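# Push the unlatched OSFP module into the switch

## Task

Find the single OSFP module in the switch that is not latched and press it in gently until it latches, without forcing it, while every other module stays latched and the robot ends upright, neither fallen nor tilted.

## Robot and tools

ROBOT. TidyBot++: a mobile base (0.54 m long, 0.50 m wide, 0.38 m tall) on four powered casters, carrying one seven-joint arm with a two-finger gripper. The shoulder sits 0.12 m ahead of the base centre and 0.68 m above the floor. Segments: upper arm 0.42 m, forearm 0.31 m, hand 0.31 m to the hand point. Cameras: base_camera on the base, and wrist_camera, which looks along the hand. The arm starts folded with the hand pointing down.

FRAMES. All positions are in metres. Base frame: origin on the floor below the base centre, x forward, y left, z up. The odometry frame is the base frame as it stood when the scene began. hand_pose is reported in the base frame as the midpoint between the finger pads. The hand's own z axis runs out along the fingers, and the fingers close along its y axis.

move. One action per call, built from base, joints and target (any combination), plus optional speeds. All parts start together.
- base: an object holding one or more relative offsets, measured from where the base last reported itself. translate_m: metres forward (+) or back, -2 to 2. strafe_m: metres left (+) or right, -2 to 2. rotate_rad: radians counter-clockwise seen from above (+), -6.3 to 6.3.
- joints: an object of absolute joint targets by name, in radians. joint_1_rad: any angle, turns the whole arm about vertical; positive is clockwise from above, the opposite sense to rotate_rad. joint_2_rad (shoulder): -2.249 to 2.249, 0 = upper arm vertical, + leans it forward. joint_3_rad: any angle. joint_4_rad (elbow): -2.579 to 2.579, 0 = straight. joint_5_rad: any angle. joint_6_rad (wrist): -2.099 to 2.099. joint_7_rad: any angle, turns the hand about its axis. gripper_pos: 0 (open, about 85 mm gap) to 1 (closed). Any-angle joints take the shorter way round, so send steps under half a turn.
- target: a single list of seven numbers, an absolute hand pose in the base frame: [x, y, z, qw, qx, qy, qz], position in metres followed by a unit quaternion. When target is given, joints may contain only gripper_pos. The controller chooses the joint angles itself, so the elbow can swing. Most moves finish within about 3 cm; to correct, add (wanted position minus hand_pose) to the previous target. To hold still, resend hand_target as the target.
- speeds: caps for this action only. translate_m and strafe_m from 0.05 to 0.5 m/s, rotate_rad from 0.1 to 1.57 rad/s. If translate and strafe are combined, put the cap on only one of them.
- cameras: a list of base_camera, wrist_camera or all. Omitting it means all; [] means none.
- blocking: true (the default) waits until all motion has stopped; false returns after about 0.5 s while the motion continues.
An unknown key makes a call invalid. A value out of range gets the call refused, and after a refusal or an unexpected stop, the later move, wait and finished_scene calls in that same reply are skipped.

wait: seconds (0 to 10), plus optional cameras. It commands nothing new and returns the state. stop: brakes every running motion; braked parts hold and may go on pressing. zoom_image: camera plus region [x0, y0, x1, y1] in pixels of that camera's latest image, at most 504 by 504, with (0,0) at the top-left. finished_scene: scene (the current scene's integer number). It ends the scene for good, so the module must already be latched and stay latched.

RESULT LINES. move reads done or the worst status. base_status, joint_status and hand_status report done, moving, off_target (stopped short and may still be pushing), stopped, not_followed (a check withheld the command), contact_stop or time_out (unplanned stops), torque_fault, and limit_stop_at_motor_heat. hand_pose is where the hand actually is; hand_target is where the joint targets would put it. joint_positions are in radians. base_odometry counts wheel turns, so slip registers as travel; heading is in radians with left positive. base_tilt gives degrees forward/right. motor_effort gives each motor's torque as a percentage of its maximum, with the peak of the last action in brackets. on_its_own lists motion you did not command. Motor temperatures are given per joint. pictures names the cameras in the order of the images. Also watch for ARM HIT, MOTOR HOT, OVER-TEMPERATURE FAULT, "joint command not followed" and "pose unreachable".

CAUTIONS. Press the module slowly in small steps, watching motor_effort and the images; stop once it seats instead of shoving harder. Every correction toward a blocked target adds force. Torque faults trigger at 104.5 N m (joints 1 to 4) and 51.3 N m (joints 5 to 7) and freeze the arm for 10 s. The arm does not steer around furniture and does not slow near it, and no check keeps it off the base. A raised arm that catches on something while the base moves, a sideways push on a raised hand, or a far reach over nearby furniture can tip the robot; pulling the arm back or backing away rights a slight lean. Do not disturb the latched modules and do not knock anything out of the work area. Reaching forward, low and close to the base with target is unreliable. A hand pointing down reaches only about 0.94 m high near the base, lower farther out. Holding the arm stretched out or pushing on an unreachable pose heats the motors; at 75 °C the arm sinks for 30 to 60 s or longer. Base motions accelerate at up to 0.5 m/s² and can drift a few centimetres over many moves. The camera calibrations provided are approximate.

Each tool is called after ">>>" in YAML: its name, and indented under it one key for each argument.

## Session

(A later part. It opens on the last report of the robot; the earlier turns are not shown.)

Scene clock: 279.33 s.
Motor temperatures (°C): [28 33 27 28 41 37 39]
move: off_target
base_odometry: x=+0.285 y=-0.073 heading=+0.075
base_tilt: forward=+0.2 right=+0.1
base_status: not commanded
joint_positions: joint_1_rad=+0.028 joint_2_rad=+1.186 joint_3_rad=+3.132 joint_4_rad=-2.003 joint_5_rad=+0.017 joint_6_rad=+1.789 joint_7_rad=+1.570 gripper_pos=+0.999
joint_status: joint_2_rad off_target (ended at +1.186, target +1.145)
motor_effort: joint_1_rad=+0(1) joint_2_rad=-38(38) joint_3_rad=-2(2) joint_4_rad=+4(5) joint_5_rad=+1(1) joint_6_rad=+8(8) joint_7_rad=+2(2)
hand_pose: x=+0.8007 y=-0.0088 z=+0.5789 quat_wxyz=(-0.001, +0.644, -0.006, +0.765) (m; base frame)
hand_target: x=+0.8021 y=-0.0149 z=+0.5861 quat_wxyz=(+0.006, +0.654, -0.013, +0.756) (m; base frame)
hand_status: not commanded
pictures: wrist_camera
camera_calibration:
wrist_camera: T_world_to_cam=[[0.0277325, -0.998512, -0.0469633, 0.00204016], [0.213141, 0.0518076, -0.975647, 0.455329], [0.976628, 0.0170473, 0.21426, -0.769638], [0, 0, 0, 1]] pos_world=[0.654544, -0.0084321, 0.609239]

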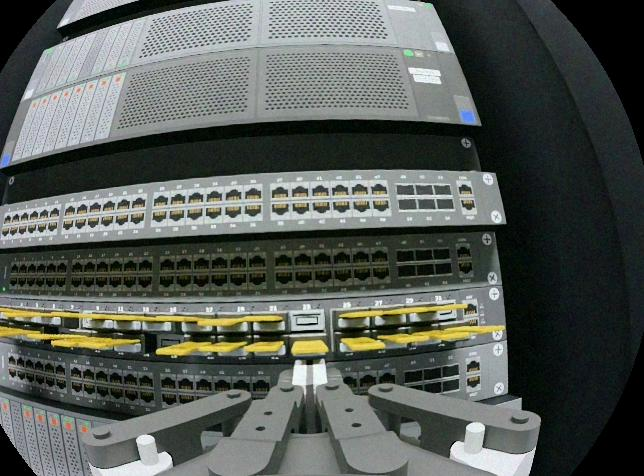

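>>> move:
  joints: {"joint_2_rad": 1.1425}
  cameras: ["wrist_camera"]

>>> zoom_image:
  camera: "wrist_camera"
  region: [260, 290, 370, 400]

Scene clock: 281.73 s.
Motor temperatures (°C): [28 33 27 28 41 37 39]
move: off_target
base_odometry: x=+0.285 y=-0.073 heading=+0.075
base_tilt: forward=+0.3 right=+0.1
base_status: not commanded
joint_positions: joint_1_rad=+0.028 joint_2_rad=+1.186 joint_3_rad=+3.132 joint_4_rad=-2.003 joint_5_rad=+0.017 joint_6_rad=+1.789 joint_7_rad=+1.570 gripper_pos=+0.999
joint_status: joint_2_rad off_target (ended at +1.186, target +1.143)
motor_effort: joint_1_rad=+1(1) joint_2_rad=-37(38) joint_3_rad=-2(2) joint_4_rad=+4(5) joint_5_rad=+1(1) joint_6_rad=+8(8) joint_7_rad=+1(2)
hand_pose: x=+0.8007 y=-0.0088 z=+0.5789 quat_wxyz=(-0.001, +0.644, -0.006, +0.765) (m; base frame)
hand_target: x=+0.8023 y=-0.0149 z=+0.5878 quat_wxyz=(+0.006, +0.653, -0.012, +0.757) (m; base frame)
hand_status: not commanded
pictures: wrist_camera
camera_calibration:
wrist_camera: T_world_to_cam=[[0.0277256, -0.998513, -0.0469312, 0.00201912], [0.213226, 0.0517763, -0.97563, 0.455306], [0.976609, 0.0170429, 0.214345, -0.769694], [0, 0, 0, 1]] pos_world=[0.654551, -0.00844016, 0.609285]

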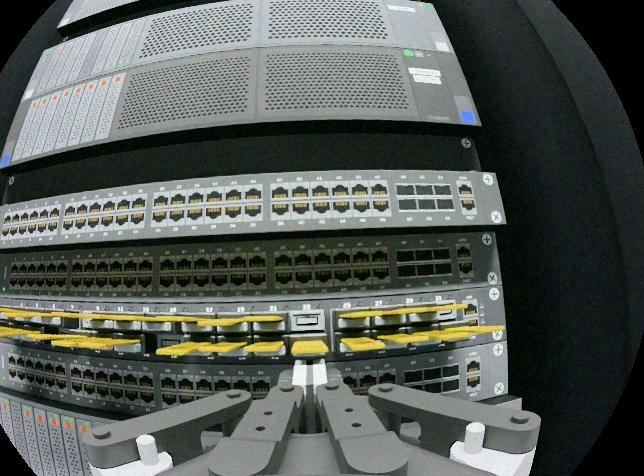

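Scaled by 4.582.

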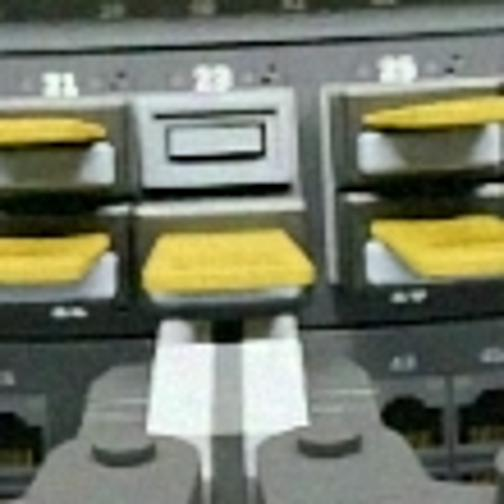

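>>> move:
  joints: {"joint_2_rad": 1.150, "joint_4_rad": -1.967}
  cameras: ["wrist_camera"]

>>> zoom_image:
  camera: "wrist_camera"
  region: [260, 290, 370, 400]

Scene clock: 286.37 s.
Motor temperatures (°C): [28 34 27 28 41 37 39]
move: done
base_odometry: x=+0.285 y=-0.073 heading=+0.075
base_tilt: forward=+0.3 right=+0.1
base_status: not commanded
joint_positions: joint_1_rad=+0.028 joint_2_rad=+1.186 joint_3_rad=+3.132 joint_4_rad=-1.980 joint_5_rad=+0.017 joint_6_rad=+1.789 joint_7_rad=+1.570 gripper_pos=+0.999
joint_status: all done
motor_effort: joint_1_rad=+0(1) joint_2_rad=-39(39) joint_3_rad=-1(2) joint_4_rad=+5(6) joint_5_rad=+1(1) joint_6_rad=+7(9) joint_7_rad=+2(2)
hand_pose: x=+0.8067 y=-0.0090 z=+0.5859 quat_wxyz=(-0.001, +0.635, -0.006, +0.772) (m; base frame)
hand_target: x=+0.8160 y=-0.0154 z=+0.5995 quat_wxyz=(+0.006, +0.635, -0.012, +0.772) (m; base frame)
hand_status: not commanded
pictures: wrist_camera
camera_calibration:
wrist_camera: T_world_to_cam=[[0.0285961, -0.998545, -0.0457113, 0.000551154], [0.236079, 0.0511829, -0.970385, 0.439268], [0.971313, 0.0169578, 0.237199, -0.786197], [0, 0, 0, 1]] pos_world=[0.659925, -0.00860055, 0.61277]

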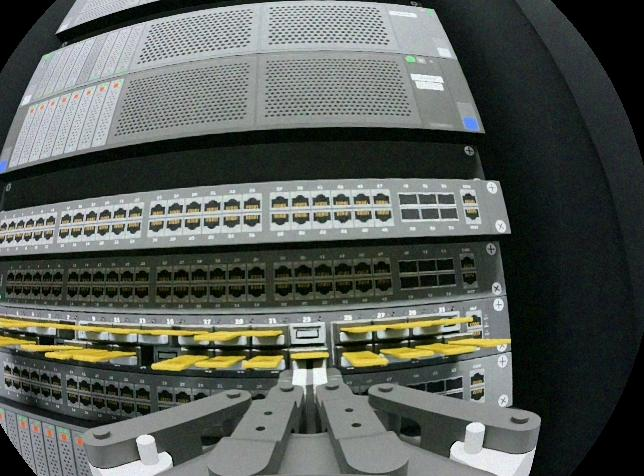

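Scaled by 4.582.

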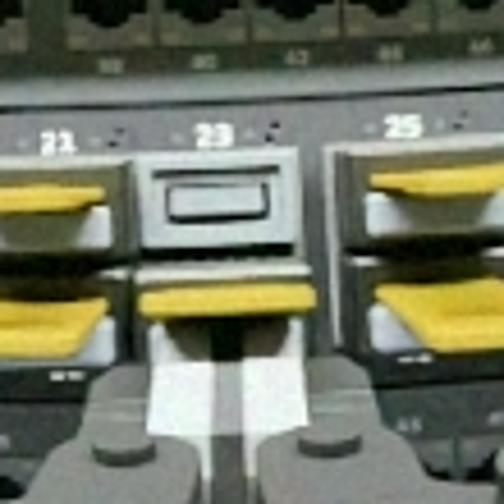

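>>> move:
  joints: {"joint_4_rad": -2.012}
  cameras: ["wrist_camera"]

>>> zoom_image:
  camera: "wrist_camera"
  region: [260, 290, 370, 400]

Scene clock: 290.53 s.
Motor temperatures (°C): [28 34 27 28 41 37 39]
move: done
base_odometry: x=+0.285 y=-0.073 heading=+0.075
base_tilt: forward=+0.2 right=+0.1
base_status: not commanded
joint_positions: joint_1_rad=+0.028 joint_2_rad=+1.186 joint_3_rad=+3.132 joint_4_rad=-2.000 joint_5_rad=+0.017 joint_6_rad=+1.789 joint_7_rad=+1.570 gripper_pos=+0.999
joint_status: all done
motor_effort: joint_1_rad=+1(1) joint_2_rad=-38(39) joint_3_rad=-2(2) joint_4_rad=+5(6) joint_5_rad=+1(1) joint_6_rad=+7(9) joint_7_rad=+1(2)
hand_pose: x=+0.8014 y=-0.0088 z=+0.5798 quat_wxyz=(-0.001, +0.643, -0.006, +0.766) (m; base frame)
hand_target: x=+0.8043 y=-0.0150 z=+0.5857 quat_wxyz=(+0.006, +0.652, -0.013, +0.758) (m; base frame)
hand_status: not commanded
pictures: wrist_camera
camera_calibration:
wrist_camera: T_world_to_cam=[[0.0278349, -0.998517, -0.0467803, 0.00183592], [0.216062, 0.051702, -0.97501, 0.453337], [0.975983, 0.0170319, 0.217181, -0.771776], [0, 0, 0, 1]] pos_world=[0.65524, -0.00846042, 0.609709]

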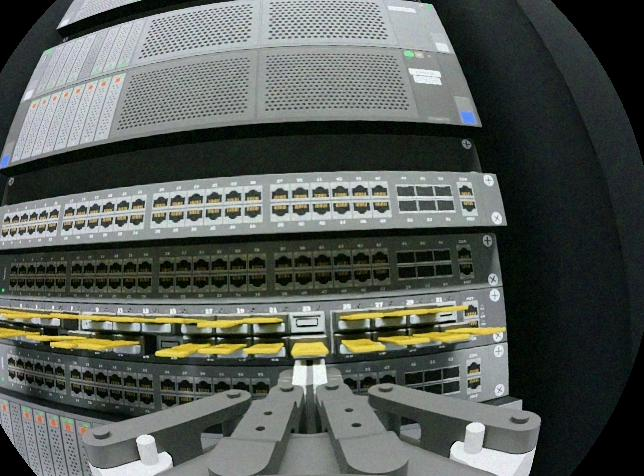

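Scaled by 4.582.

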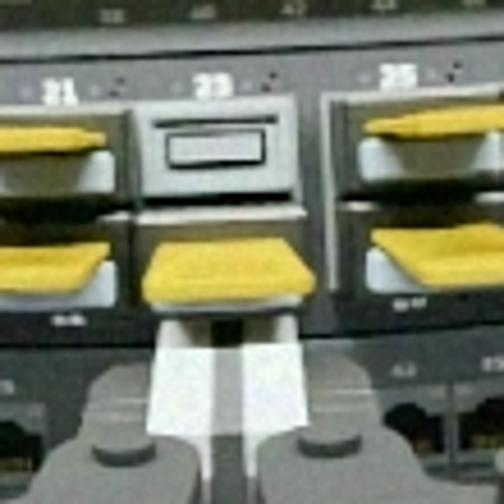

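>>> move:
  joints: {"joint_4_rad": -1.983}
  cameras: ["wrist_camera"]

>>> zoom_image:
  camera: "wrist_camera"
  region: [260, 290, 370, 400]

Scene clock: 295.97 s.
Motor temperatures (°C): [28 34 27 28 41 36 39]
move: done
base_odometry: x=+0.285 y=-0.073 heading=+0.075
base_tilt: forward=+0.2 right=+0.1
base_status: not commanded
joint_positions: joint_1_rad=+0.028 joint_2_rad=+1.186 joint_3_rad=+3.132 joint_4_rad=-1.992 joint_5_rad=+0.017 joint_6_rad=+1.789 joint_7_rad=+1.570 gripper_pos=+0.999
joint_status: all done
motor_effort: joint_1_rad=+0(0) joint_2_rad=-38(39) joint_3_rad=-1(2) joint_4_rad=+5(6) joint_5_rad=+1(1) joint_6_rad=+8(9) joint_7_rad=+2(2)
hand_pose: x=+0.8035 y=-0.0089 z=+0.5821 quat_wxyz=(-0.001, +0.640, -0.006, +0.768) (m; base frame)
hand_target: x=+0.8119 y=-0.0152 z=+0.5946 quat_wxyz=(+0.006, +0.641, -0.012, +0.767) (m; base frame)
hand_status: not commanded
pictures: wrist_camera
camera_calibration:
wrist_camera: T_world_to_cam=[[0.0281333, -0.998528, -0.0463664, 0.00133637], [0.223851, 0.0515001, -0.973262, 0.447904], [0.974217, 0.0170019, 0.22497, -0.77742], [0, 0, 0, 1]] pos_world=[0.657075, -0.00851507, 0.610886]

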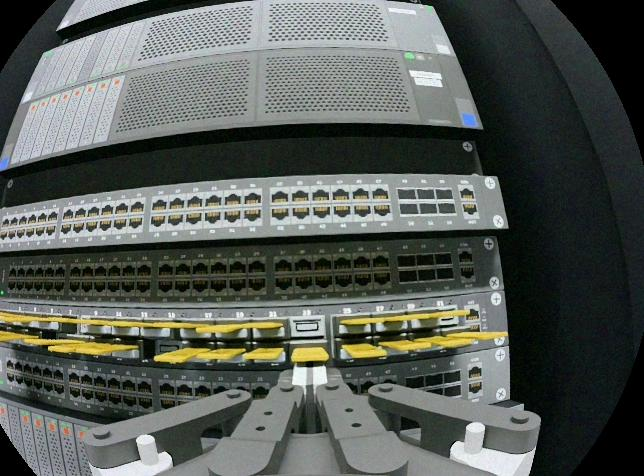

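Scaled by 4.582.

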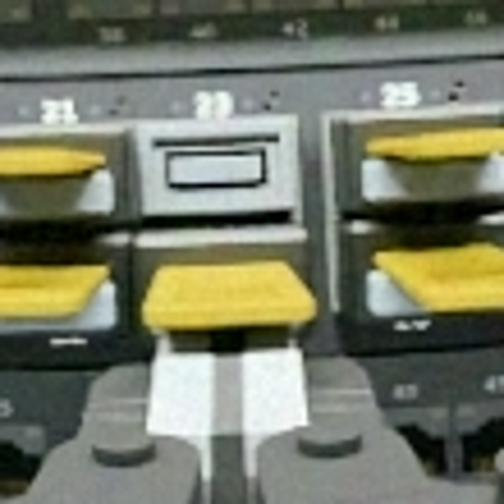

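>>> move:
  joints: {"joint_4_rad": -2.009}
  cameras: ["wrist_camera"]

>>> zoom_image:
  camera: "wrist_camera"
  region: [260, 290, 370, 400]

Scene clock: 301.40 s.
Motor temperatures (°C): [28 34 27 28 41 36 39]
move: done
base_odometry: x=+0.285 y=-0.073 heading=+0.075
base_tilt: forward=+0.2 right=+0.1
base_status: not commanded
joint_positions: joint_1_rad=+0.028 joint_2_rad=+1.186 joint_3_rad=+3.132 joint_4_rad=-2.000 joint_5_rad=+0.017 joint_6_rad=+1.789 joint_7_rad=+1.570 gripper_pos=+0.999
joint_status: all done
motor_effort: joint_1_rad=+0(0) joint_2_rad=-38(39) joint_3_rad=-2(2) joint_4_rad=+4(6) joint_5_rad=+1(1) joint_6_rad=+8(9) joint_7_rad=+1(2)
hand_pose: x=+0.8015 y=-0.0088 z=+0.5798 quat_wxyz=(-0.001, +0.643, -0.006, +0.766) (m; base frame)
hand_target: x=+0.8051 y=-0.0150 z=+0.5866 quat_wxyz=(+0.006, +0.651, -0.013, +0.759) (m; base frame)
hand_status: not commanded
pictures: wrist_camera
camera_calibration:
wrist_camera: T_world_to_cam=[[0.0278393, -0.998518, -0.0467733, 0.00182713], [0.216175, 0.0516981, -0.974985, 0.453254], [0.975958, 0.0170317, 0.217294, -0.771876], [0, 0, 0, 1]] pos_world=[0.655285, -0.00846156, 0.609725]

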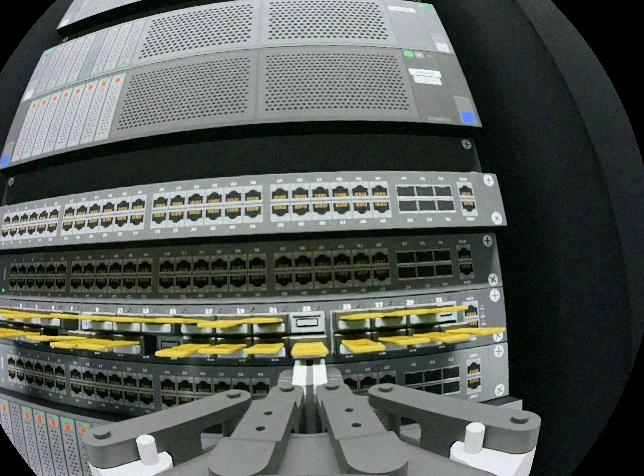

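Scaled by 4.582.

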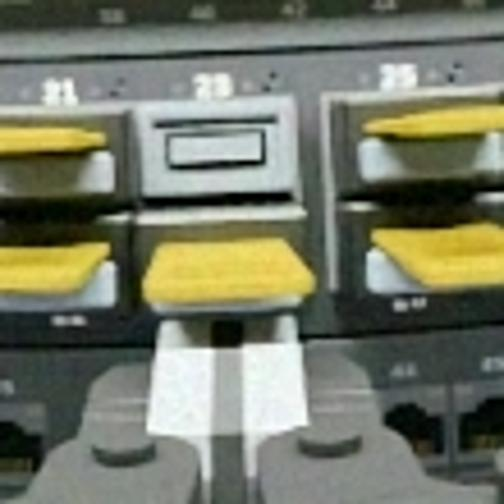

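>>> move:
  base: {"translate_m": 0.015}
  speeds: {"translate_m": 0.05}
  cameras: ["wrist_camera"]

>>> zoom_image:
  camera: "wrist_camera"
  region: [260, 290, 370, 400]

Scene clock: 305.23 s.
Motor temperatures (°C): [28 34 27 28 41 36 39]
move: done
base_odometry: x=+0.300 y=-0.072 heading=+0.075
base_tilt: forward=+0.2 right=+0.1
base_status: done
joint_positions: joint_1_rad=+0.028 joint_2_rad=+1.186 joint_3_rad=+3.132 joint_4_rad=-2.000 joint_5_rad=+0.017 joint_6_rad=+1.789 joint_7_rad=+1.570 gripper_pos=+0.999
joint_status: not commanded
motor_effort: joint_1_rad=+0(1) joint_2_rad=-38(39) joint_3_rad=-2(3) joint_4_rad=+5(6) joint_5_rad=+1(1) joint_6_rad=+8(9) joint_7_rad=+2(2)
hand_pose: x=+0.8015 y=-0.0088 z=+0.5798 quat_wxyz=(-0.001, +0.643, -0.006, +0.766) (m; base frame)
hand_target: x=+0.8051 y=-0.0150 z=+0.5866 quat_wxyz=(+0.006, +0.651, -0.013, +0.759) (m; base frame)
hand_status: not commanded
pictures: wrist_camera
camera_calibration:
wrist_camera: T_world_to_cam=[[0.0278309, -0.998517, -0.0467806, 0.00183568], [0.215935, 0.0516992, -0.975038, 0.45342], [0.976011, 0.0170346, 0.217054, -0.77179], [0, 0, 0, 1]] pos_world=[0.655315, -0.00846137, 0.609708]

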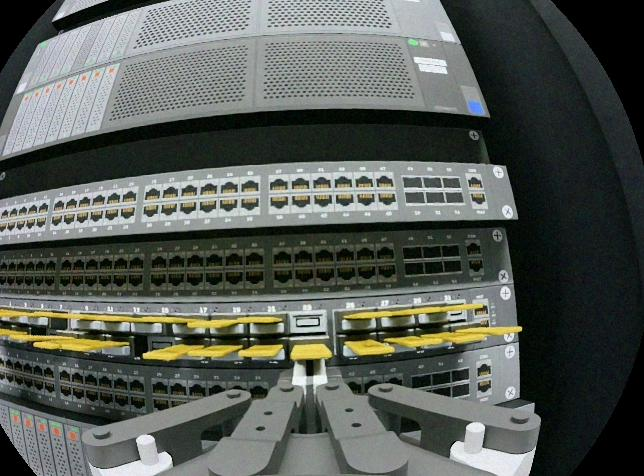

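Scaled by 4.582.

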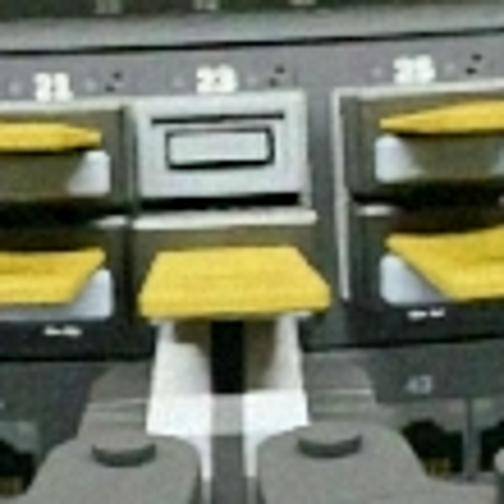

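>>> move:
  base: {"translate_m": 0.006}
  speeds: {"translate_m": 0.05}
  cameras: ["wrist_camera"]

>>> zoom_image:
  camera: "wrist_camera"
  region: [260, 290, 370, 400]

Scene clock: 307.40 s.
Motor temperatures (°C): [28 34 27 28 41 36 39]
move: done
base_odometry: x=+0.306 y=-0.071 heading=+0.075
base_tilt: forward=+0.2 right=+0.1
base_status: done
joint_positions: joint_1_rad=+0.028 joint_2_rad=+1.186 joint_3_rad=+3.132 joint_4_rad=-2.000 joint_5_rad=+0.017 joint_6_rad=+1.788 joint_7_rad=+1.570 gripper_pos=+0.999
joint_status: not commanded
motor_effort: joint_1_rad=+0(1) joint_2_rad=-38(39) joint_3_rad=-2(2) joint_4_rad=+5(6) joint_5_rad=+1(1) joint_6_rad=+8(9) joint_7_rad=+2(2)
hand_pose: x=+0.8015 y=-0.0088 z=+0.5797 quat_wxyz=(-0.001, +0.643, -0.006, +0.766) (m; base frame)
hand_target: x=+0.8051 y=-0.0150 z=+0.5866 quat_wxyz=(+0.006, +0.651, -0.013, +0.759) (m; base frame)
hand_status: not commanded
pictures: wrist_camera
camera_calibration:
wrist_camera: T_world_to_cam=[[0.027833, -0.998516, -0.0468162, 0.00186179], [0.215698, 0.0517303, -0.975089, 0.453564], [0.976063, 0.0170415, 0.216818, -0.771692], [0, 0, 0, 1]] pos_world=[0.655335, -0.00845323, 0.609669]

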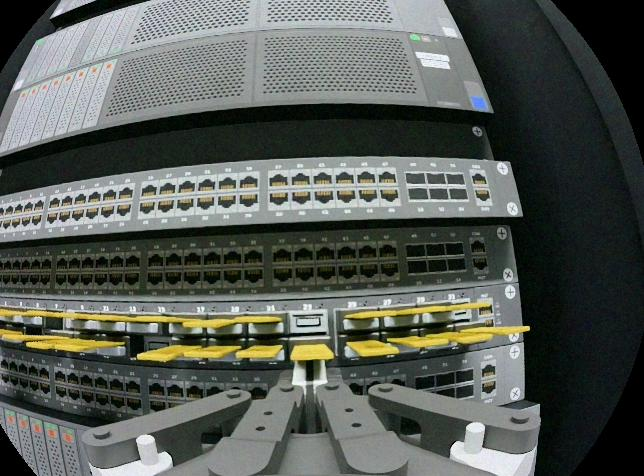

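Scaled by 4.582.

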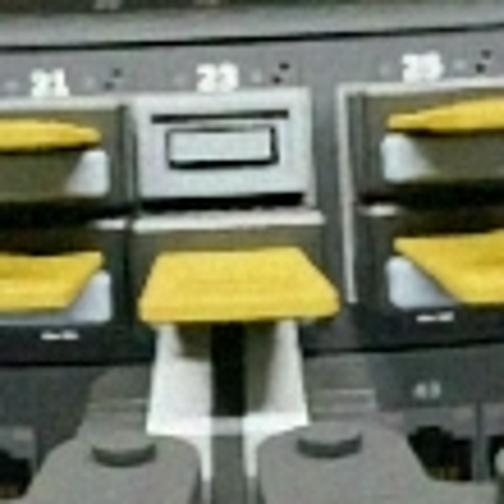

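>>> move:
  base: {"translate_m": 0.004}
  speeds: {"translate_m": 0.05}
  cameras: ["wrist_camera"]

>>> zoom_image:
  camera: "wrist_camera"
  region: [260, 290, 370, 400]

Scene clock: 309.40 s.
Motor temperatures (°C): [28 34 27 28 41 36 39]
move: done
base_odometry: x=+0.310 y=-0.071 heading=+0.075
base_tilt: forward=+0.2 right=+0.1
base_status: done
joint_positions: joint_1_rad=+0.028 joint_2_rad=+1.186 joint_3_rad=+3.132 joint_4_rad=-2.000 joint_5_rad=+0.017 joint_6_rad=+1.786 joint_7_rad=+1.570 gripper_pos=+0.999
joint_status: not commanded
motor_effort: joint_1_rad=+0(1) joint_2_rad=-38(40) joint_3_rad=-2(2) joint_4_rad=+5(6) joint_5_rad=+1(1) joint_6_rad=+8(10) joint_7_rad=+2(2)
hand_pose: x=+0.8016 y=-0.0088 z=+0.5791 quat_wxyz=(-0.001, +0.644, -0.006, +0.765) (m; base frame)
hand_target: x=+0.8051 y=-0.0150 z=+0.5866 quat_wxyz=(+0.006, +0.651, -0.013, +0.759) (m; base frame)
hand_status: not commanded
pictures: wrist_camera
camera_calibration:
wrist_camera: T_world_to_cam=[[0.0277484, -0.998516, -0.0468575, 0.00191749], [0.213735, 0.0517181, -0.975522, 0.454783], [0.976497, 0.0170541, 0.214853, -0.770887], [0, 0, 0, 1]] pos_world=[0.655513, -0.0084591, 0.609368]

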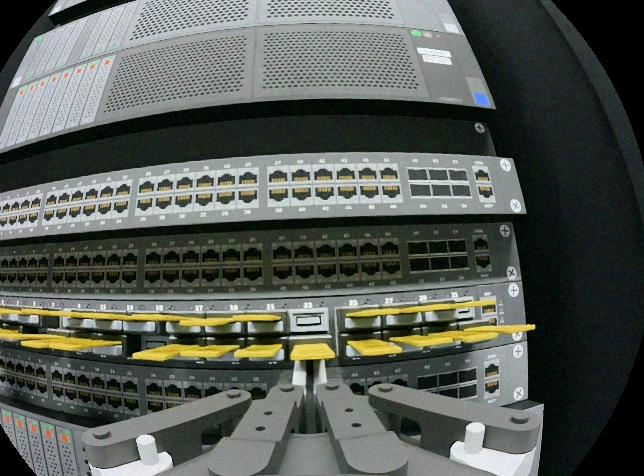

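Scaled by 4.582.

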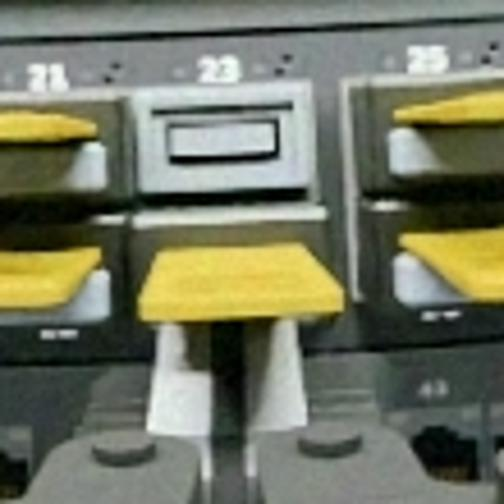

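>>> move:
  base: {"translate_m": 0.003}
  speeds: {"translate_m": 0.05}
  cameras: ["wrist_camera"]

>>> zoom_image:
  camera: "wrist_camera"
  region: [260, 290, 370, 400]

Scene clock: 313.63 s.
Motor temperatures (°C): [28 34 27 28 41 36 39]
move: done
base_odometry: x=+0.314 y=-0.070 heading=+0.076
base_tilt: forward=+0.2 right=+0.1
base_status: done
joint_positions: joint_1_rad=+0.028 joint_2_rad=+1.185 joint_3_rad=+3.132 joint_4_rad=-2.003 joint_5_rad=+0.017 joint_6_rad=+1.784 joint_7_rad=+1.570 gripper_pos=+0.999
joint_status: not commanded
motor_effort: joint_1_rad=+0(1) joint_2_rad=-38(41) joint_3_rad=-1(2) joint_4_rad=+4(8) joint_5_rad=+1(1) joint_6_rad=+8(10) joint_7_rad=+1(2)
hand_pose: x=+0.8011 y=-0.0088 z=+0.5777 quat_wxyz=(-0.001, +0.646, -0.006, +0.763) (m; base frame)
hand_target: x=+0.8051 y=-0.0150 z=+0.5866 quat_wxyz=(+0.006, +0.651, -0.013, +0.759) (m; base frame)
hand_status: not commanded
pictures: wrist_camera
camera_calibration:
wrist_camera: T_world_to_cam=[[0.0275665, -0.998511, -0.0470709, 0.00216692], [0.208954, 0.0518045, -0.976552, 0.45795], [0.977537, 0.0170845, 0.21007, -0.768073], [0, 0, 0, 1]] pos_world=[0.65507, -0.00843804, 0.608664]

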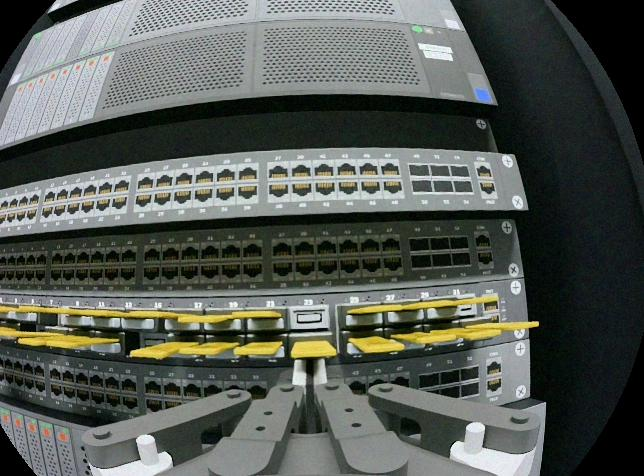

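Scaled by 4.582.

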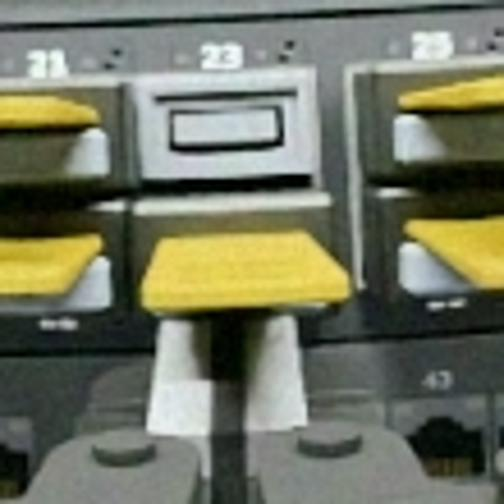

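>>> move:
  base: {"translate_m": -0.008}
  speeds: {"translate_m": 0.05}
  cameras: ["wrist_camera"]

>>> zoom_image:
  camera: "wrist_camera"
  region: [260, 290, 370, 400]

Scene clock: 320.70 s.
Motor temperatures (°C): [28 34 27 28 41 36 39]
move: done
base_odometry: x=+0.305 y=-0.071 heading=+0.075
base_tilt: forward=+0.2 right=+0.1
base_status: done
joint_positions: joint_1_rad=+0.028 joint_2_rad=+1.185 joint_3_rad=+3.132 joint_4_rad=-2.003 joint_5_rad=+0.017 joint_6_rad=+1.784 joint_7_rad=+1.570 gripper_pos=+0.999
joint_status: not commanded
motor_effort: joint_1_rad=+0(2) joint_2_rad=-38(39) joint_3_rad=-1(2) joint_4_rad=+5(6) joint_5_rad=+1(1) joint_6_rad=+8(9) joint_7_rad=+1(2)
hand_pose: x=+0.8010 y=-0.0088 z=+0.5776 quat_wxyz=(-0.001, +0.646, -0.006, +0.763) (m; base frame)
hand_target: x=+0.8051 y=-0.0150 z=+0.5866 quat_wxyz=(+0.006, +0.651, -0.013, +0.759) (m; base frame)
hand_status: not commanded
pictures: wrist_camera
camera_calibration:
wrist_camera: T_world_to_cam=[[0.0275731, -0.998509, -0.0471032, 0.00219003], [0.208837, 0.0518354, -0.976576, 0.458025], [0.977562, 0.0170903, 0.209955, -0.768007], [0, 0, 0, 1]] pos_world=[0.655062, -0.00842965, 0.608646]

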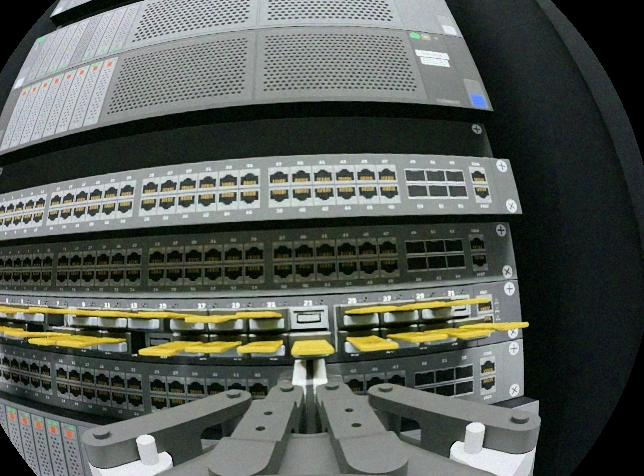

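Scaled by 4.582.

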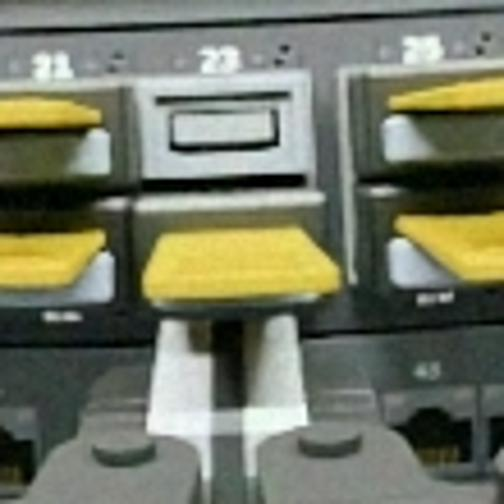

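>>> move:
  joints: {"joint_6_rad": 1.850}
  cameras: ["wrist_camera"]

>>> zoom_image:
  camera: "wrist_camera"
  region: [260, 290, 370, 400]

Scene clock: 332.07 s.
Motor temperatures (°C): [28 35 27 28 41 36 39]
move: done
base_odometry: x=+0.305 y=-0.071 heading=+0.075
base_tilt: forward=+0.3 right=+0.0
base_status: not commanded
joint_positions: joint_1_rad=+0.028 joint_2_rad=+1.185 joint_3_rad=+3.132 joint_4_rad=-2.003 joint_5_rad=+0.017 joint_6_rad=+1.847 joint_7_rad=+1.570 gripper_pos=+0.999
joint_status: all done
motor_effort: joint_1_rad=+0(1) joint_2_rad=-39(40) joint_3_rad=-2(2) joint_4_rad=+5(6) joint_5_rad=+1(1) joint_6_rad=+8(9) joint_7_rad=+1(2)
hand_pose: x=+0.7972 y=-0.0089 z=+0.5970 quat_wxyz=(-0.001, +0.621, -0.006, +0.784) (m; base frame)
hand_target: x=+0.7980 y=-0.0152 z=+0.6201 quat_wxyz=(+0.006, +0.609, -0.012, +0.793) (m; base frame)
hand_status: not commanded
pictures: wrist_camera
camera_calibration:
wrist_camera: T_world_to_cam=[[0.0298503, -0.998548, -0.0448484, -0.000121491], [0.2703, 0.0512607, -0.96141, 0.419677], [0.962313, 0.0165759, 0.271438, -0.792822], [0, 0, 0, 1]] pos_world=[0.649508, -0.00849254, 0.618678]

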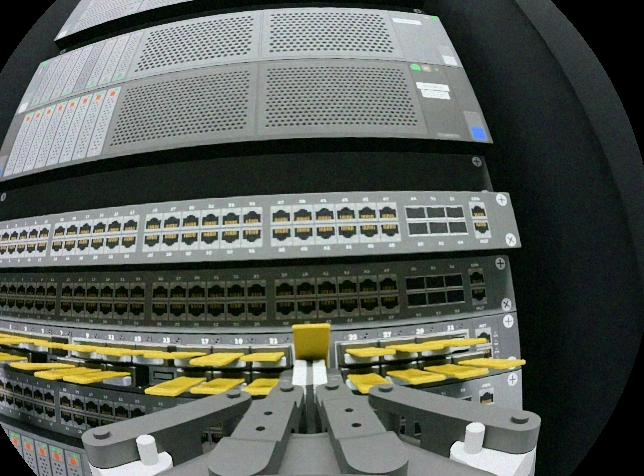

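Scaled by 4.582.

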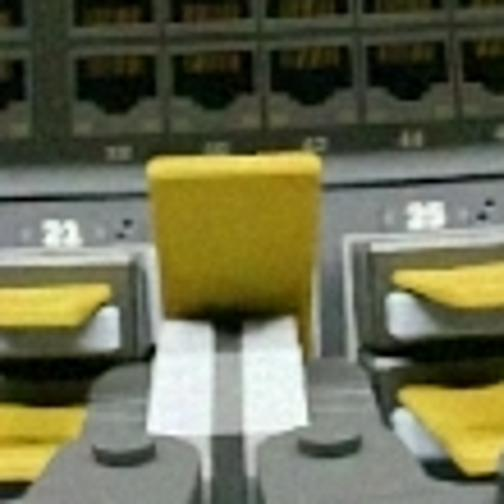

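>>> move:
  joints: {"joint_6_rad": 1.74}
  cameras: ["wrist_camera"]

>>> zoom_image:
  camera: "wrist_camera"
  region: [220, 270, 400, 410]

Scene clock: 346.43 s.
Motor temperatures (°C): [28 35 27 28 41 36 39]
move: done
base_odometry: x=+0.305 y=-0.071 heading=+0.075
base_tilt: forward=+0.2 right=+0.1
base_status: not commanded
joint_positions: joint_1_rad=+0.028 joint_2_rad=+1.185 joint_3_rad=+3.132 joint_4_rad=-2.003 joint_5_rad=+0.017 joint_6_rad=+1.755 joint_7_rad=+1.570 gripper_pos=+0.999
joint_status: all done
motor_effort: joint_1_rad=+0(0) joint_2_rad=-38(40) joint_3_rad=-1(2) joint_4_rad=+5(5) joint_5_rad=+1(1) joint_6_rad=+8(9) joint_7_rad=+1(2)
hand_pose: x=+0.8025 y=-0.0087 z=+0.5690 quat_wxyz=(-0.001, +0.657, -0.006, +0.754) (m; base frame)
hand_target: x=+0.8051 y=-0.0150 z=+0.5866 quat_wxyz=(+0.006, +0.651, -0.013, +0.759) (m; base frame)
hand_status: not commanded
pictures: wrist_camera
camera_calibration:
wrist_camera: T_world_to_cam=[[0.0264888, -0.998494, -0.0480391, 0.00321459], [0.180689, 0.0520468, -0.982162, 0.475042], [0.983183, 0.0173362, 0.181796, -0.75608], [0, 0, 0, 1]] pos_world=[0.657445, -0.00840716, 0.604175]

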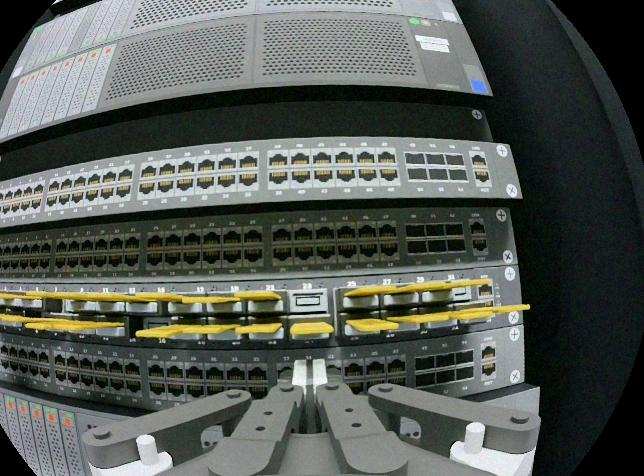

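Scaled by 2.800.

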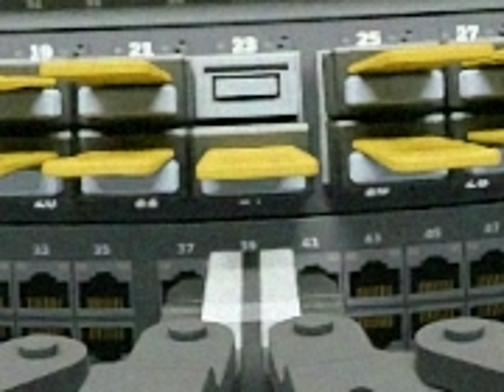

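>>> zoom_image:
  camera: "wrist_camera"
  region: [260, 280, 370, 360]

Scaled by 4.582.

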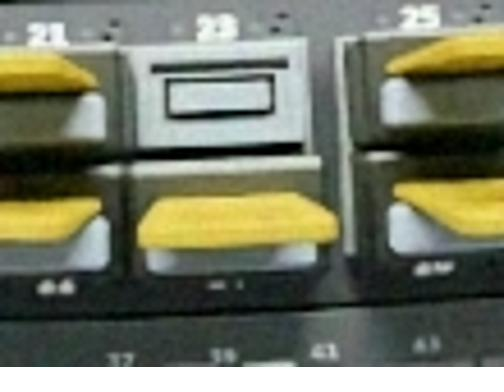

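>>> move:
  joints: {"joint_6_rad": 1.80}
  cameras: ["wrist_camera"]

>>> zoom_image:
  camera: "wrist_camera"
  region: [260, 290, 370, 400]

Scene clock: 355.80 s.
Motor temperatures (°C): [28 35 27 28 41 36 39]
move: done
base_odometry: x=+0.305 y=-0.071 heading=+0.075
base_tilt: forward=+0.2 right=+0.1
base_status: not commanded
joint_positions: joint_1_rad=+0.028 joint_2_rad=+1.185 joint_3_rad=+3.132 joint_4_rad=-2.003 joint_5_rad=+0.017 joint_6_rad=+1.790 joint_7_rad=+1.570 gripper_pos=+0.999
joint_status: all done
motor_effort: joint_1_rad=+0(0) joint_2_rad=-37(39) joint_3_rad=-2(2) joint_4_rad=+5(5) joint_5_rad=+1(1) joint_6_rad=+8(9) joint_7_rad=+2(2)
hand_pose: x=+0.8008 y=-0.0088 z=+0.5800 quat_wxyz=(-0.001, +0.643, -0.006, +0.766) (m; base frame)
hand_target: x=+0.8017 y=-0.0151 z=+0.6050 quat_wxyz=(+0.006, +0.628, -0.012, +0.778) (m; base frame)
hand_status: not commanded
pictures: wrist_camera
camera_calibration:
wrist_camera: T_world_to_cam=[[0.0278293, -0.998516, -0.0468189, 0.00191101], [0.215739, 0.0517328, -0.97508, 0.454032], [0.976054, 0.0170351, 0.216859, -0.771038], [0, 0, 0, 1]] pos_world=[0.65457, -0.00844552, 0.610014]

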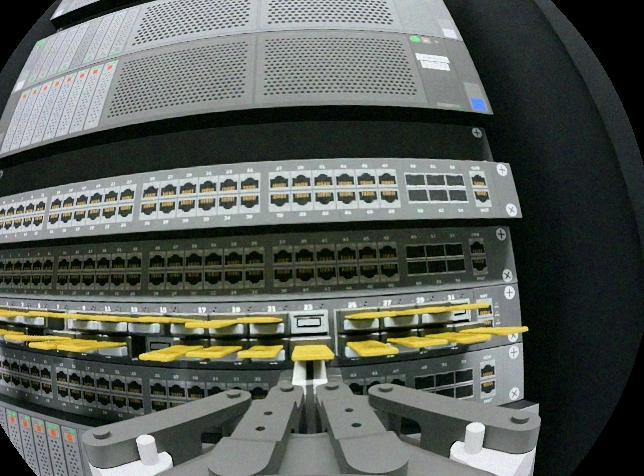

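Scaled by 4.582.

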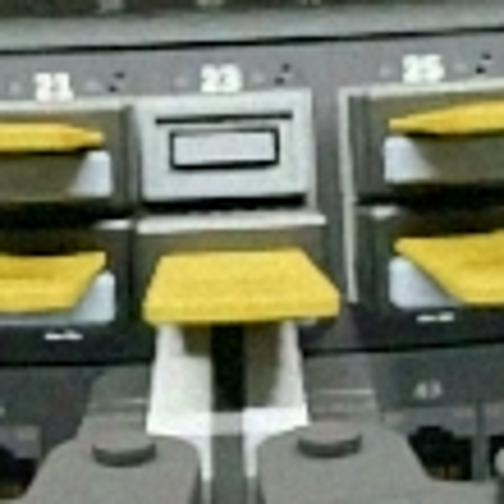

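>>> move:
  joints: {"joint_4_rad": -1.985}
  cameras: ["wrist_camera"]

>>> zoom_image:
  camera: "wrist_camera"
  region: [260, 290, 370, 400]

Scene clock: 359.00 s.
Motor temperatures (°C): [28 35 27 28 41 36 39]
move: done
base_odometry: x=+0.305 y=-0.071 heading=+0.075
base_tilt: forward=+0.2 right=+0.1
base_status: not commanded
joint_positions: joint_1_rad=+0.028 joint_2_rad=+1.185 joint_3_rad=+3.132 joint_4_rad=-1.996 joint_5_rad=+0.017 joint_6_rad=+1.790 joint_7_rad=+1.570 gripper_pos=+0.999
joint_status: all done
motor_effort: joint_1_rad=+0(1) joint_2_rad=-37(38) joint_3_rad=-1(2) joint_4_rad=+4(5) joint_5_rad=+1(1) joint_6_rad=+8(8) joint_7_rad=+2(2)
hand_pose: x=+0.8026 y=-0.0089 z=+0.5821 quat_wxyz=(-0.001, +0.640, -0.006, +0.768) (m; base frame)
hand_target: x=+0.8076 y=-0.0153 z=+0.6122 quat_wxyz=(+0.006, +0.619, -0.012, +0.785) (m; base frame)
hand_status: not commanded
pictures: wrist_camera
camera_calibration:
wrist_camera: T_world_to_cam=[[0.0280974, -0.998525, -0.0464479, 0.00146274], [0.222727, 0.0515518, -0.973517, 0.449163], [0.974476, 0.0170081, 0.223847, -0.776108], [0, 0, 0, 1]] pos_world=[0.656217, -0.00849451, 0.611065]

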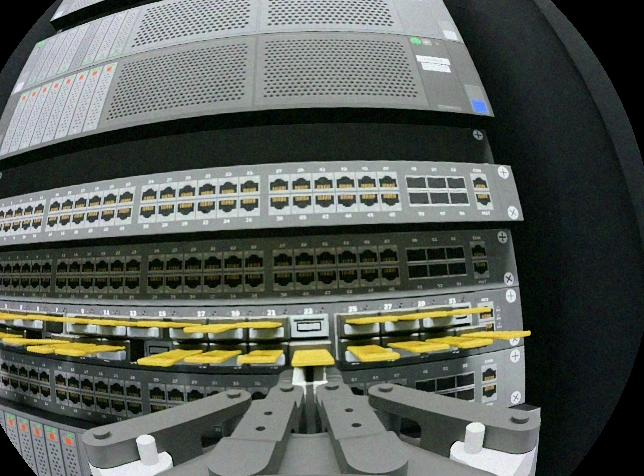

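Scaled by 4.582.

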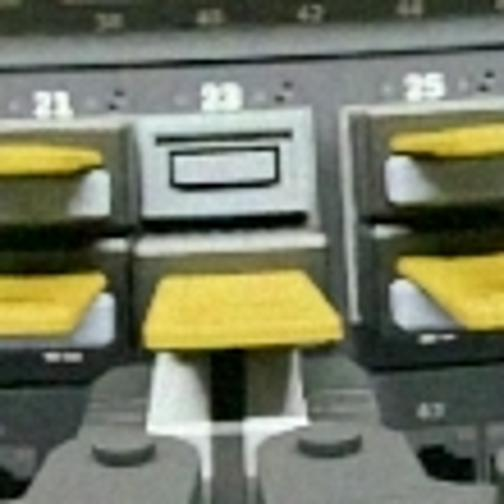

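>>> move:
  base: {"translate_m": 0.008}
  speeds: {"translate_m": 0.05}
  cameras: ["wrist_camera"]

>>> zoom_image:
  camera: "wrist_camera"
  region: [260, 290, 370, 400]

Scene clock: 362.43 s.
Motor temperatures (°C): [28 35 27 28 41 36 39]
move: done
base_odometry: x=+0.313 y=-0.070 heading=+0.076
base_tilt: forward=+0.2 right=+0.1
base_status: done
joint_positions: joint_1_rad=+0.028 joint_2_rad=+1.185 joint_3_rad=+3.132 joint_4_rad=-1.996 joint_5_rad=+0.017 joint_6_rad=+1.790 joint_7_rad=+1.570 gripper_pos=+0.999
joint_status: not commanded
motor_effort: joint_1_rad=+0(1) joint_2_rad=-39(39) joint_3_rad=-1(2) joint_4_rad=+6(8) joint_5_rad=+1(1) joint_6_rad=+9(9) joint_7_rad=+2(2)
hand_pose: x=+0.8026 y=-0.0089 z=+0.5821 quat_wxyz=(-0.001, +0.640, -0.006, +0.768) (m; base frame)
hand_target: x=+0.8076 y=-0.0153 z=+0.6122 quat_wxyz=(+0.006, +0.619, -0.012, +0.785) (m; base frame)
hand_status: not commanded
pictures: wrist_camera
camera_calibration:
wrist_camera: T_world_to_cam=[[0.0281073, -0.998524, -0.0464765, 0.0014818], [0.222698, 0.0515815, -0.973522, 0.449183], [0.974482, 0.0170129, 0.223819, -0.776088], [0, 0, 0, 1]] pos_world=[0.65621, -0.00848644, 0.611062]

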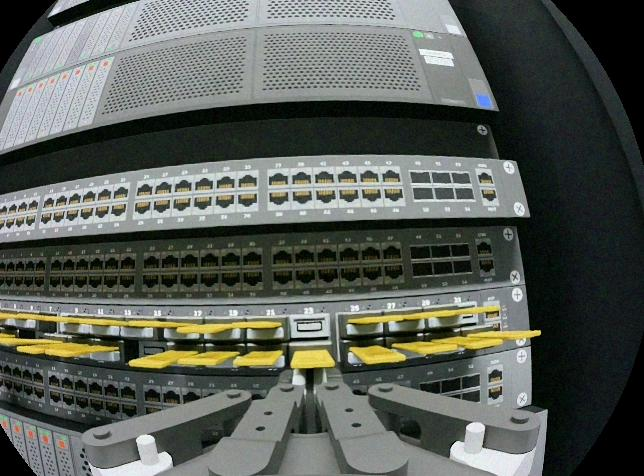

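Scaled by 4.582.

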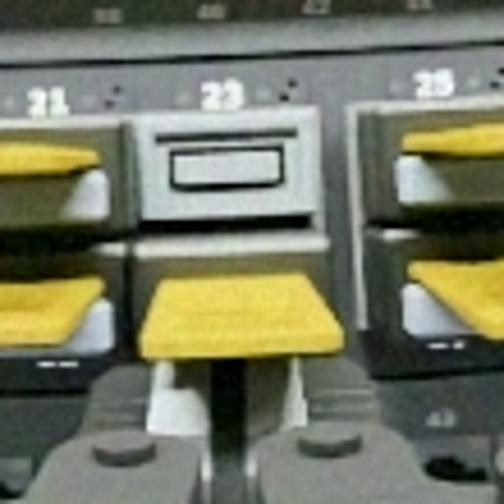

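>>> move:
  base: {"translate_m": 0.004}
  speeds: {"translate_m": 0.05}
  cameras: ["wrist_camera"]

>>> zoom_image:
  camera: "wrist_camera"
  region: [260, 290, 370, 400]

Scene clock: 365.33 s.
Motor temperatures (°C): [28 35 27 28 41 36 39]
move: done
base_odometry: x=+0.317 y=-0.070 heading=+0.076
base_tilt: forward=+0.2 right=+0.1
base_status: done
joint_positions: joint_1_rad=+0.028 joint_2_rad=+1.185 joint_3_rad=+3.132 joint_4_rad=-1.997 joint_5_rad=+0.017 joint_6_rad=+1.792 joint_7_rad=+1.570 gripper_pos=+0.999
joint_status: not commanded
motor_effort: joint_1_rad=+0(1) joint_2_rad=-39(40) joint_3_rad=-2(3) joint_4_rad=+7(9) joint_5_rad=+2(2) joint_6_rad=+7(9) joint_7_rad=+2(2)
hand_pose: x=+0.8022 y=-0.0088 z=+0.5823 quat_wxyz=(-0.001, +0.640, -0.006, +0.768) (m; base frame)
hand_target: x=+0.8076 y=-0.0153 z=+0.6122 quat_wxyz=(+0.006, +0.619, -0.012, +0.785) (m; base frame)
hand_status: not commanded
pictures: wrist_camera
camera_calibration:
wrist_camera: T_world_to_cam=[[0.0281247, -0.998523, -0.0464776, 0.00149197], [0.223181, 0.0515949, -0.973411, 0.448973], [0.974371, 0.017004, 0.224303, -0.775958], [0, 0, 0, 1]] pos_world=[0.655827, -0.00848061, 0.611154]

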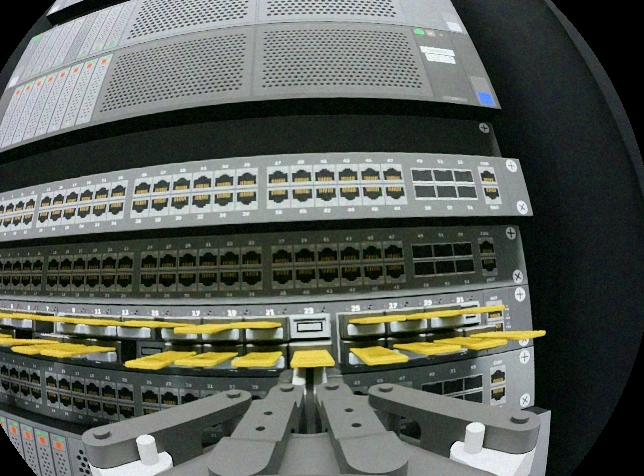

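Scaled by 4.582.

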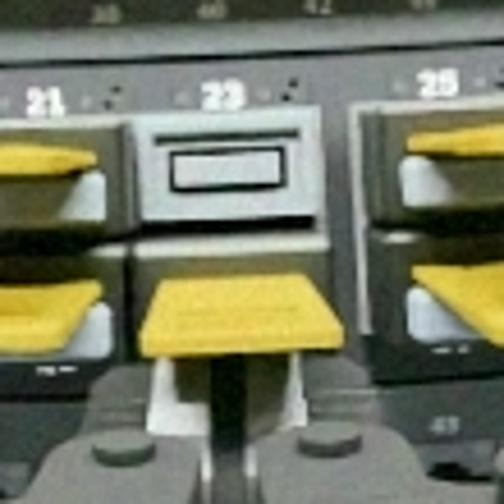

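>>> move:
  base: {"translate_m": 0.004}
  speeds: {"translate_m": 0.05}
  cameras: ["wrist_camera"]

>>> zoom_image:
  camera: "wrist_camera"
  region: [260, 290, 370, 400]

Scene clock: 367.63 s.
Motor temperatures (°C): [28 35 27 28 41 36 39]
move: done
base_odometry: x=+0.321 y=-0.070 heading=+0.076
base_tilt: forward=+0.3 right=+0.1
base_status: done
joint_positions: joint_1_rad=+0.028 joint_2_rad=+1.185 joint_3_rad=+3.132 joint_4_rad=-2.003 joint_5_rad=+0.017 joint_6_rad=+1.798 joint_7_rad=+1.570 gripper_pos=+0.999
joint_status: not commanded
motor_effort: joint_1_rad=-1(2) joint_2_rad=-39(42) joint_3_rad=-2(3) joint_4_rad=+8(13) joint_5_rad=+2(2) joint_6_rad=+6(9) joint_7_rad=+2(2)
hand_pose: x=+0.8003 y=-0.0090 z=+0.5824 quat_wxyz=(-0.001, +0.640, -0.006, +0.768) (m; base frame)
hand_target: x=+0.8076 y=-0.0153 z=+0.6122 quat_wxyz=(+0.006, +0.619, -0.012, +0.785) (m; base frame)
hand_status: not commanded
pictures: wrist_camera
camera_calibration:
wrist_camera: T_world_to_cam=[[0.0278936, -0.998525, -0.0465722, 0.00166461], [0.223468, 0.0516402, -0.973342, 0.449211], [0.974312, 0.0167426, 0.224579, -0.774238], [0, 0, 0, 1]] pos_world=[0.653919, -0.00857237, 0.611191]

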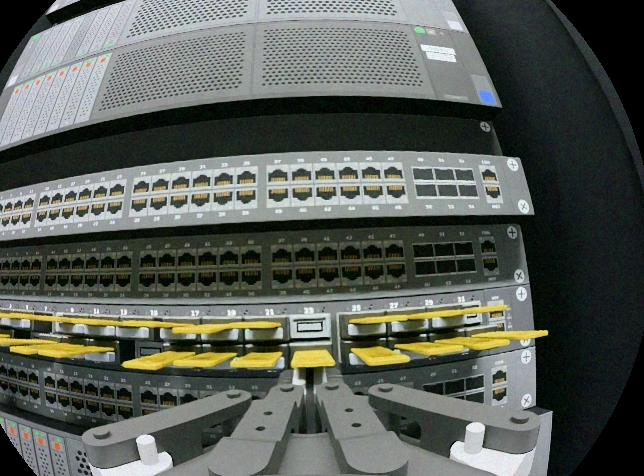

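Scaled by 4.582.

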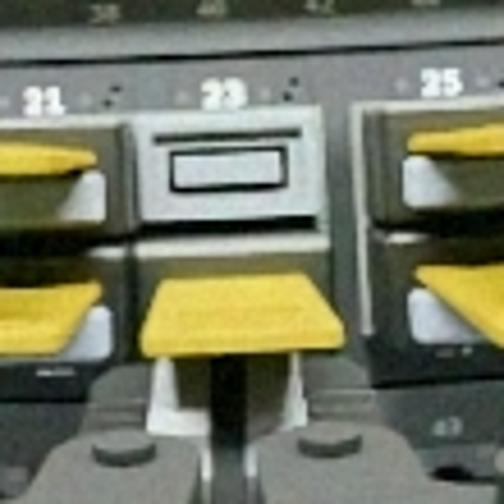

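>>> move:
  base: {"translate_m": 0.004}
  speeds: {"translate_m": 0.05}
  cameras: ["wrist_camera"]

>>> zoom_image:
  camera: "wrist_camera"
  region: [260, 290, 370, 400]

Scene clock: 371.23 s.
Motor temperatures (°C): [28 35 27 28 41 36 39]
move: done
base_odometry: x=+0.325 y=-0.069 heading=+0.076
base_tilt: forward=+0.2 right=+0.1
base_status: done
joint_positions: joint_1_rad=+0.028 joint_2_rad=+1.185 joint_3_rad=+3.132 joint_4_rad=-2.015 joint_5_rad=+0.017 joint_6_rad=+1.809 joint_7_rad=+1.570 gripper_pos=+0.999
joint_status: not commanded
motor_effort: joint_1_rad=-2(3) joint_2_rad=-41(43) joint_3_rad=-3(3) joint_4_rad=+11(17) joint_5_rad=+2(3) joint_6_rad=+7(8) joint_7_rad=+1(2)
hand_pose: x=+0.7967 y=-0.0091 z=+0.5825 quat_wxyz=(-0.001, +0.640, -0.006, +0.768) (m; base frame)
hand_target: x=+0.8076 y=-0.0153 z=+0.6122 quat_wxyz=(+0.006, +0.619, -0.012, +0.785) (m; base frame)
hand_status: not commanded
pictures: wrist_camera
camera_calibration:
wrist_camera: T_world_to_cam=[[0.027616, -0.998524, -0.0467616, 0.00200779], [0.222816, 0.0517514, -0.973486, 0.45074], [0.974469, 0.0164646, 0.223916, -0.77048], [0, 0, 0, 1]] pos_world=[0.650321, -0.00863598, 0.611406]

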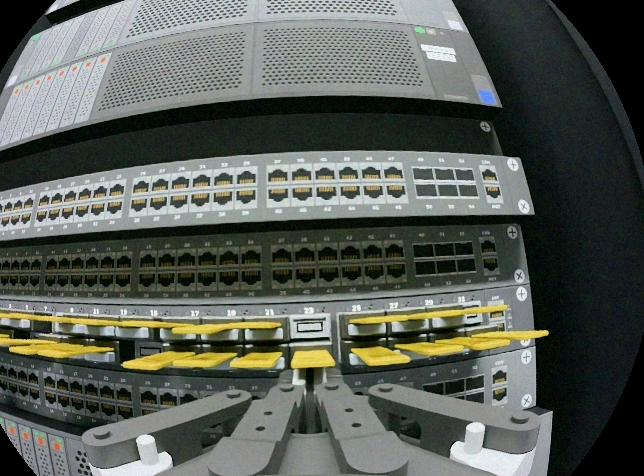

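Scaled by 4.582.

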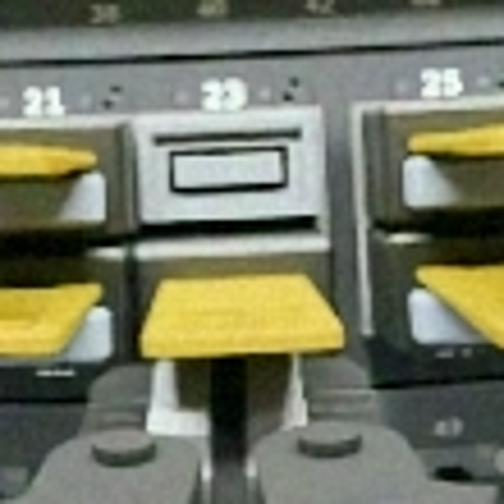

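>>> zoom_image:
  camera: "wrist_camera"
  region: [215, 330, 315, 380]

>>> zoom_image:
  camera: "wrist_camera"
  region: [310, 330, 410, 380]

Scaled by 5.040.

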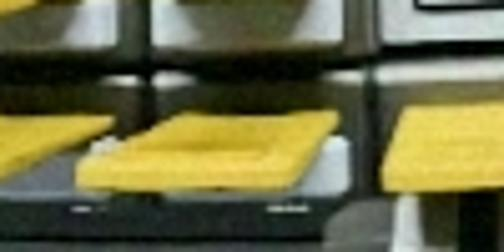

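Scaled by 5.040.

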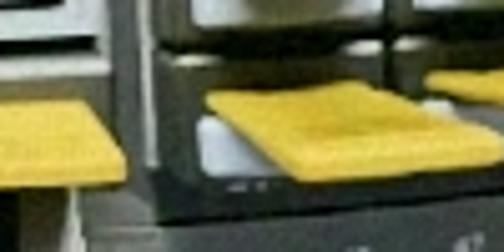

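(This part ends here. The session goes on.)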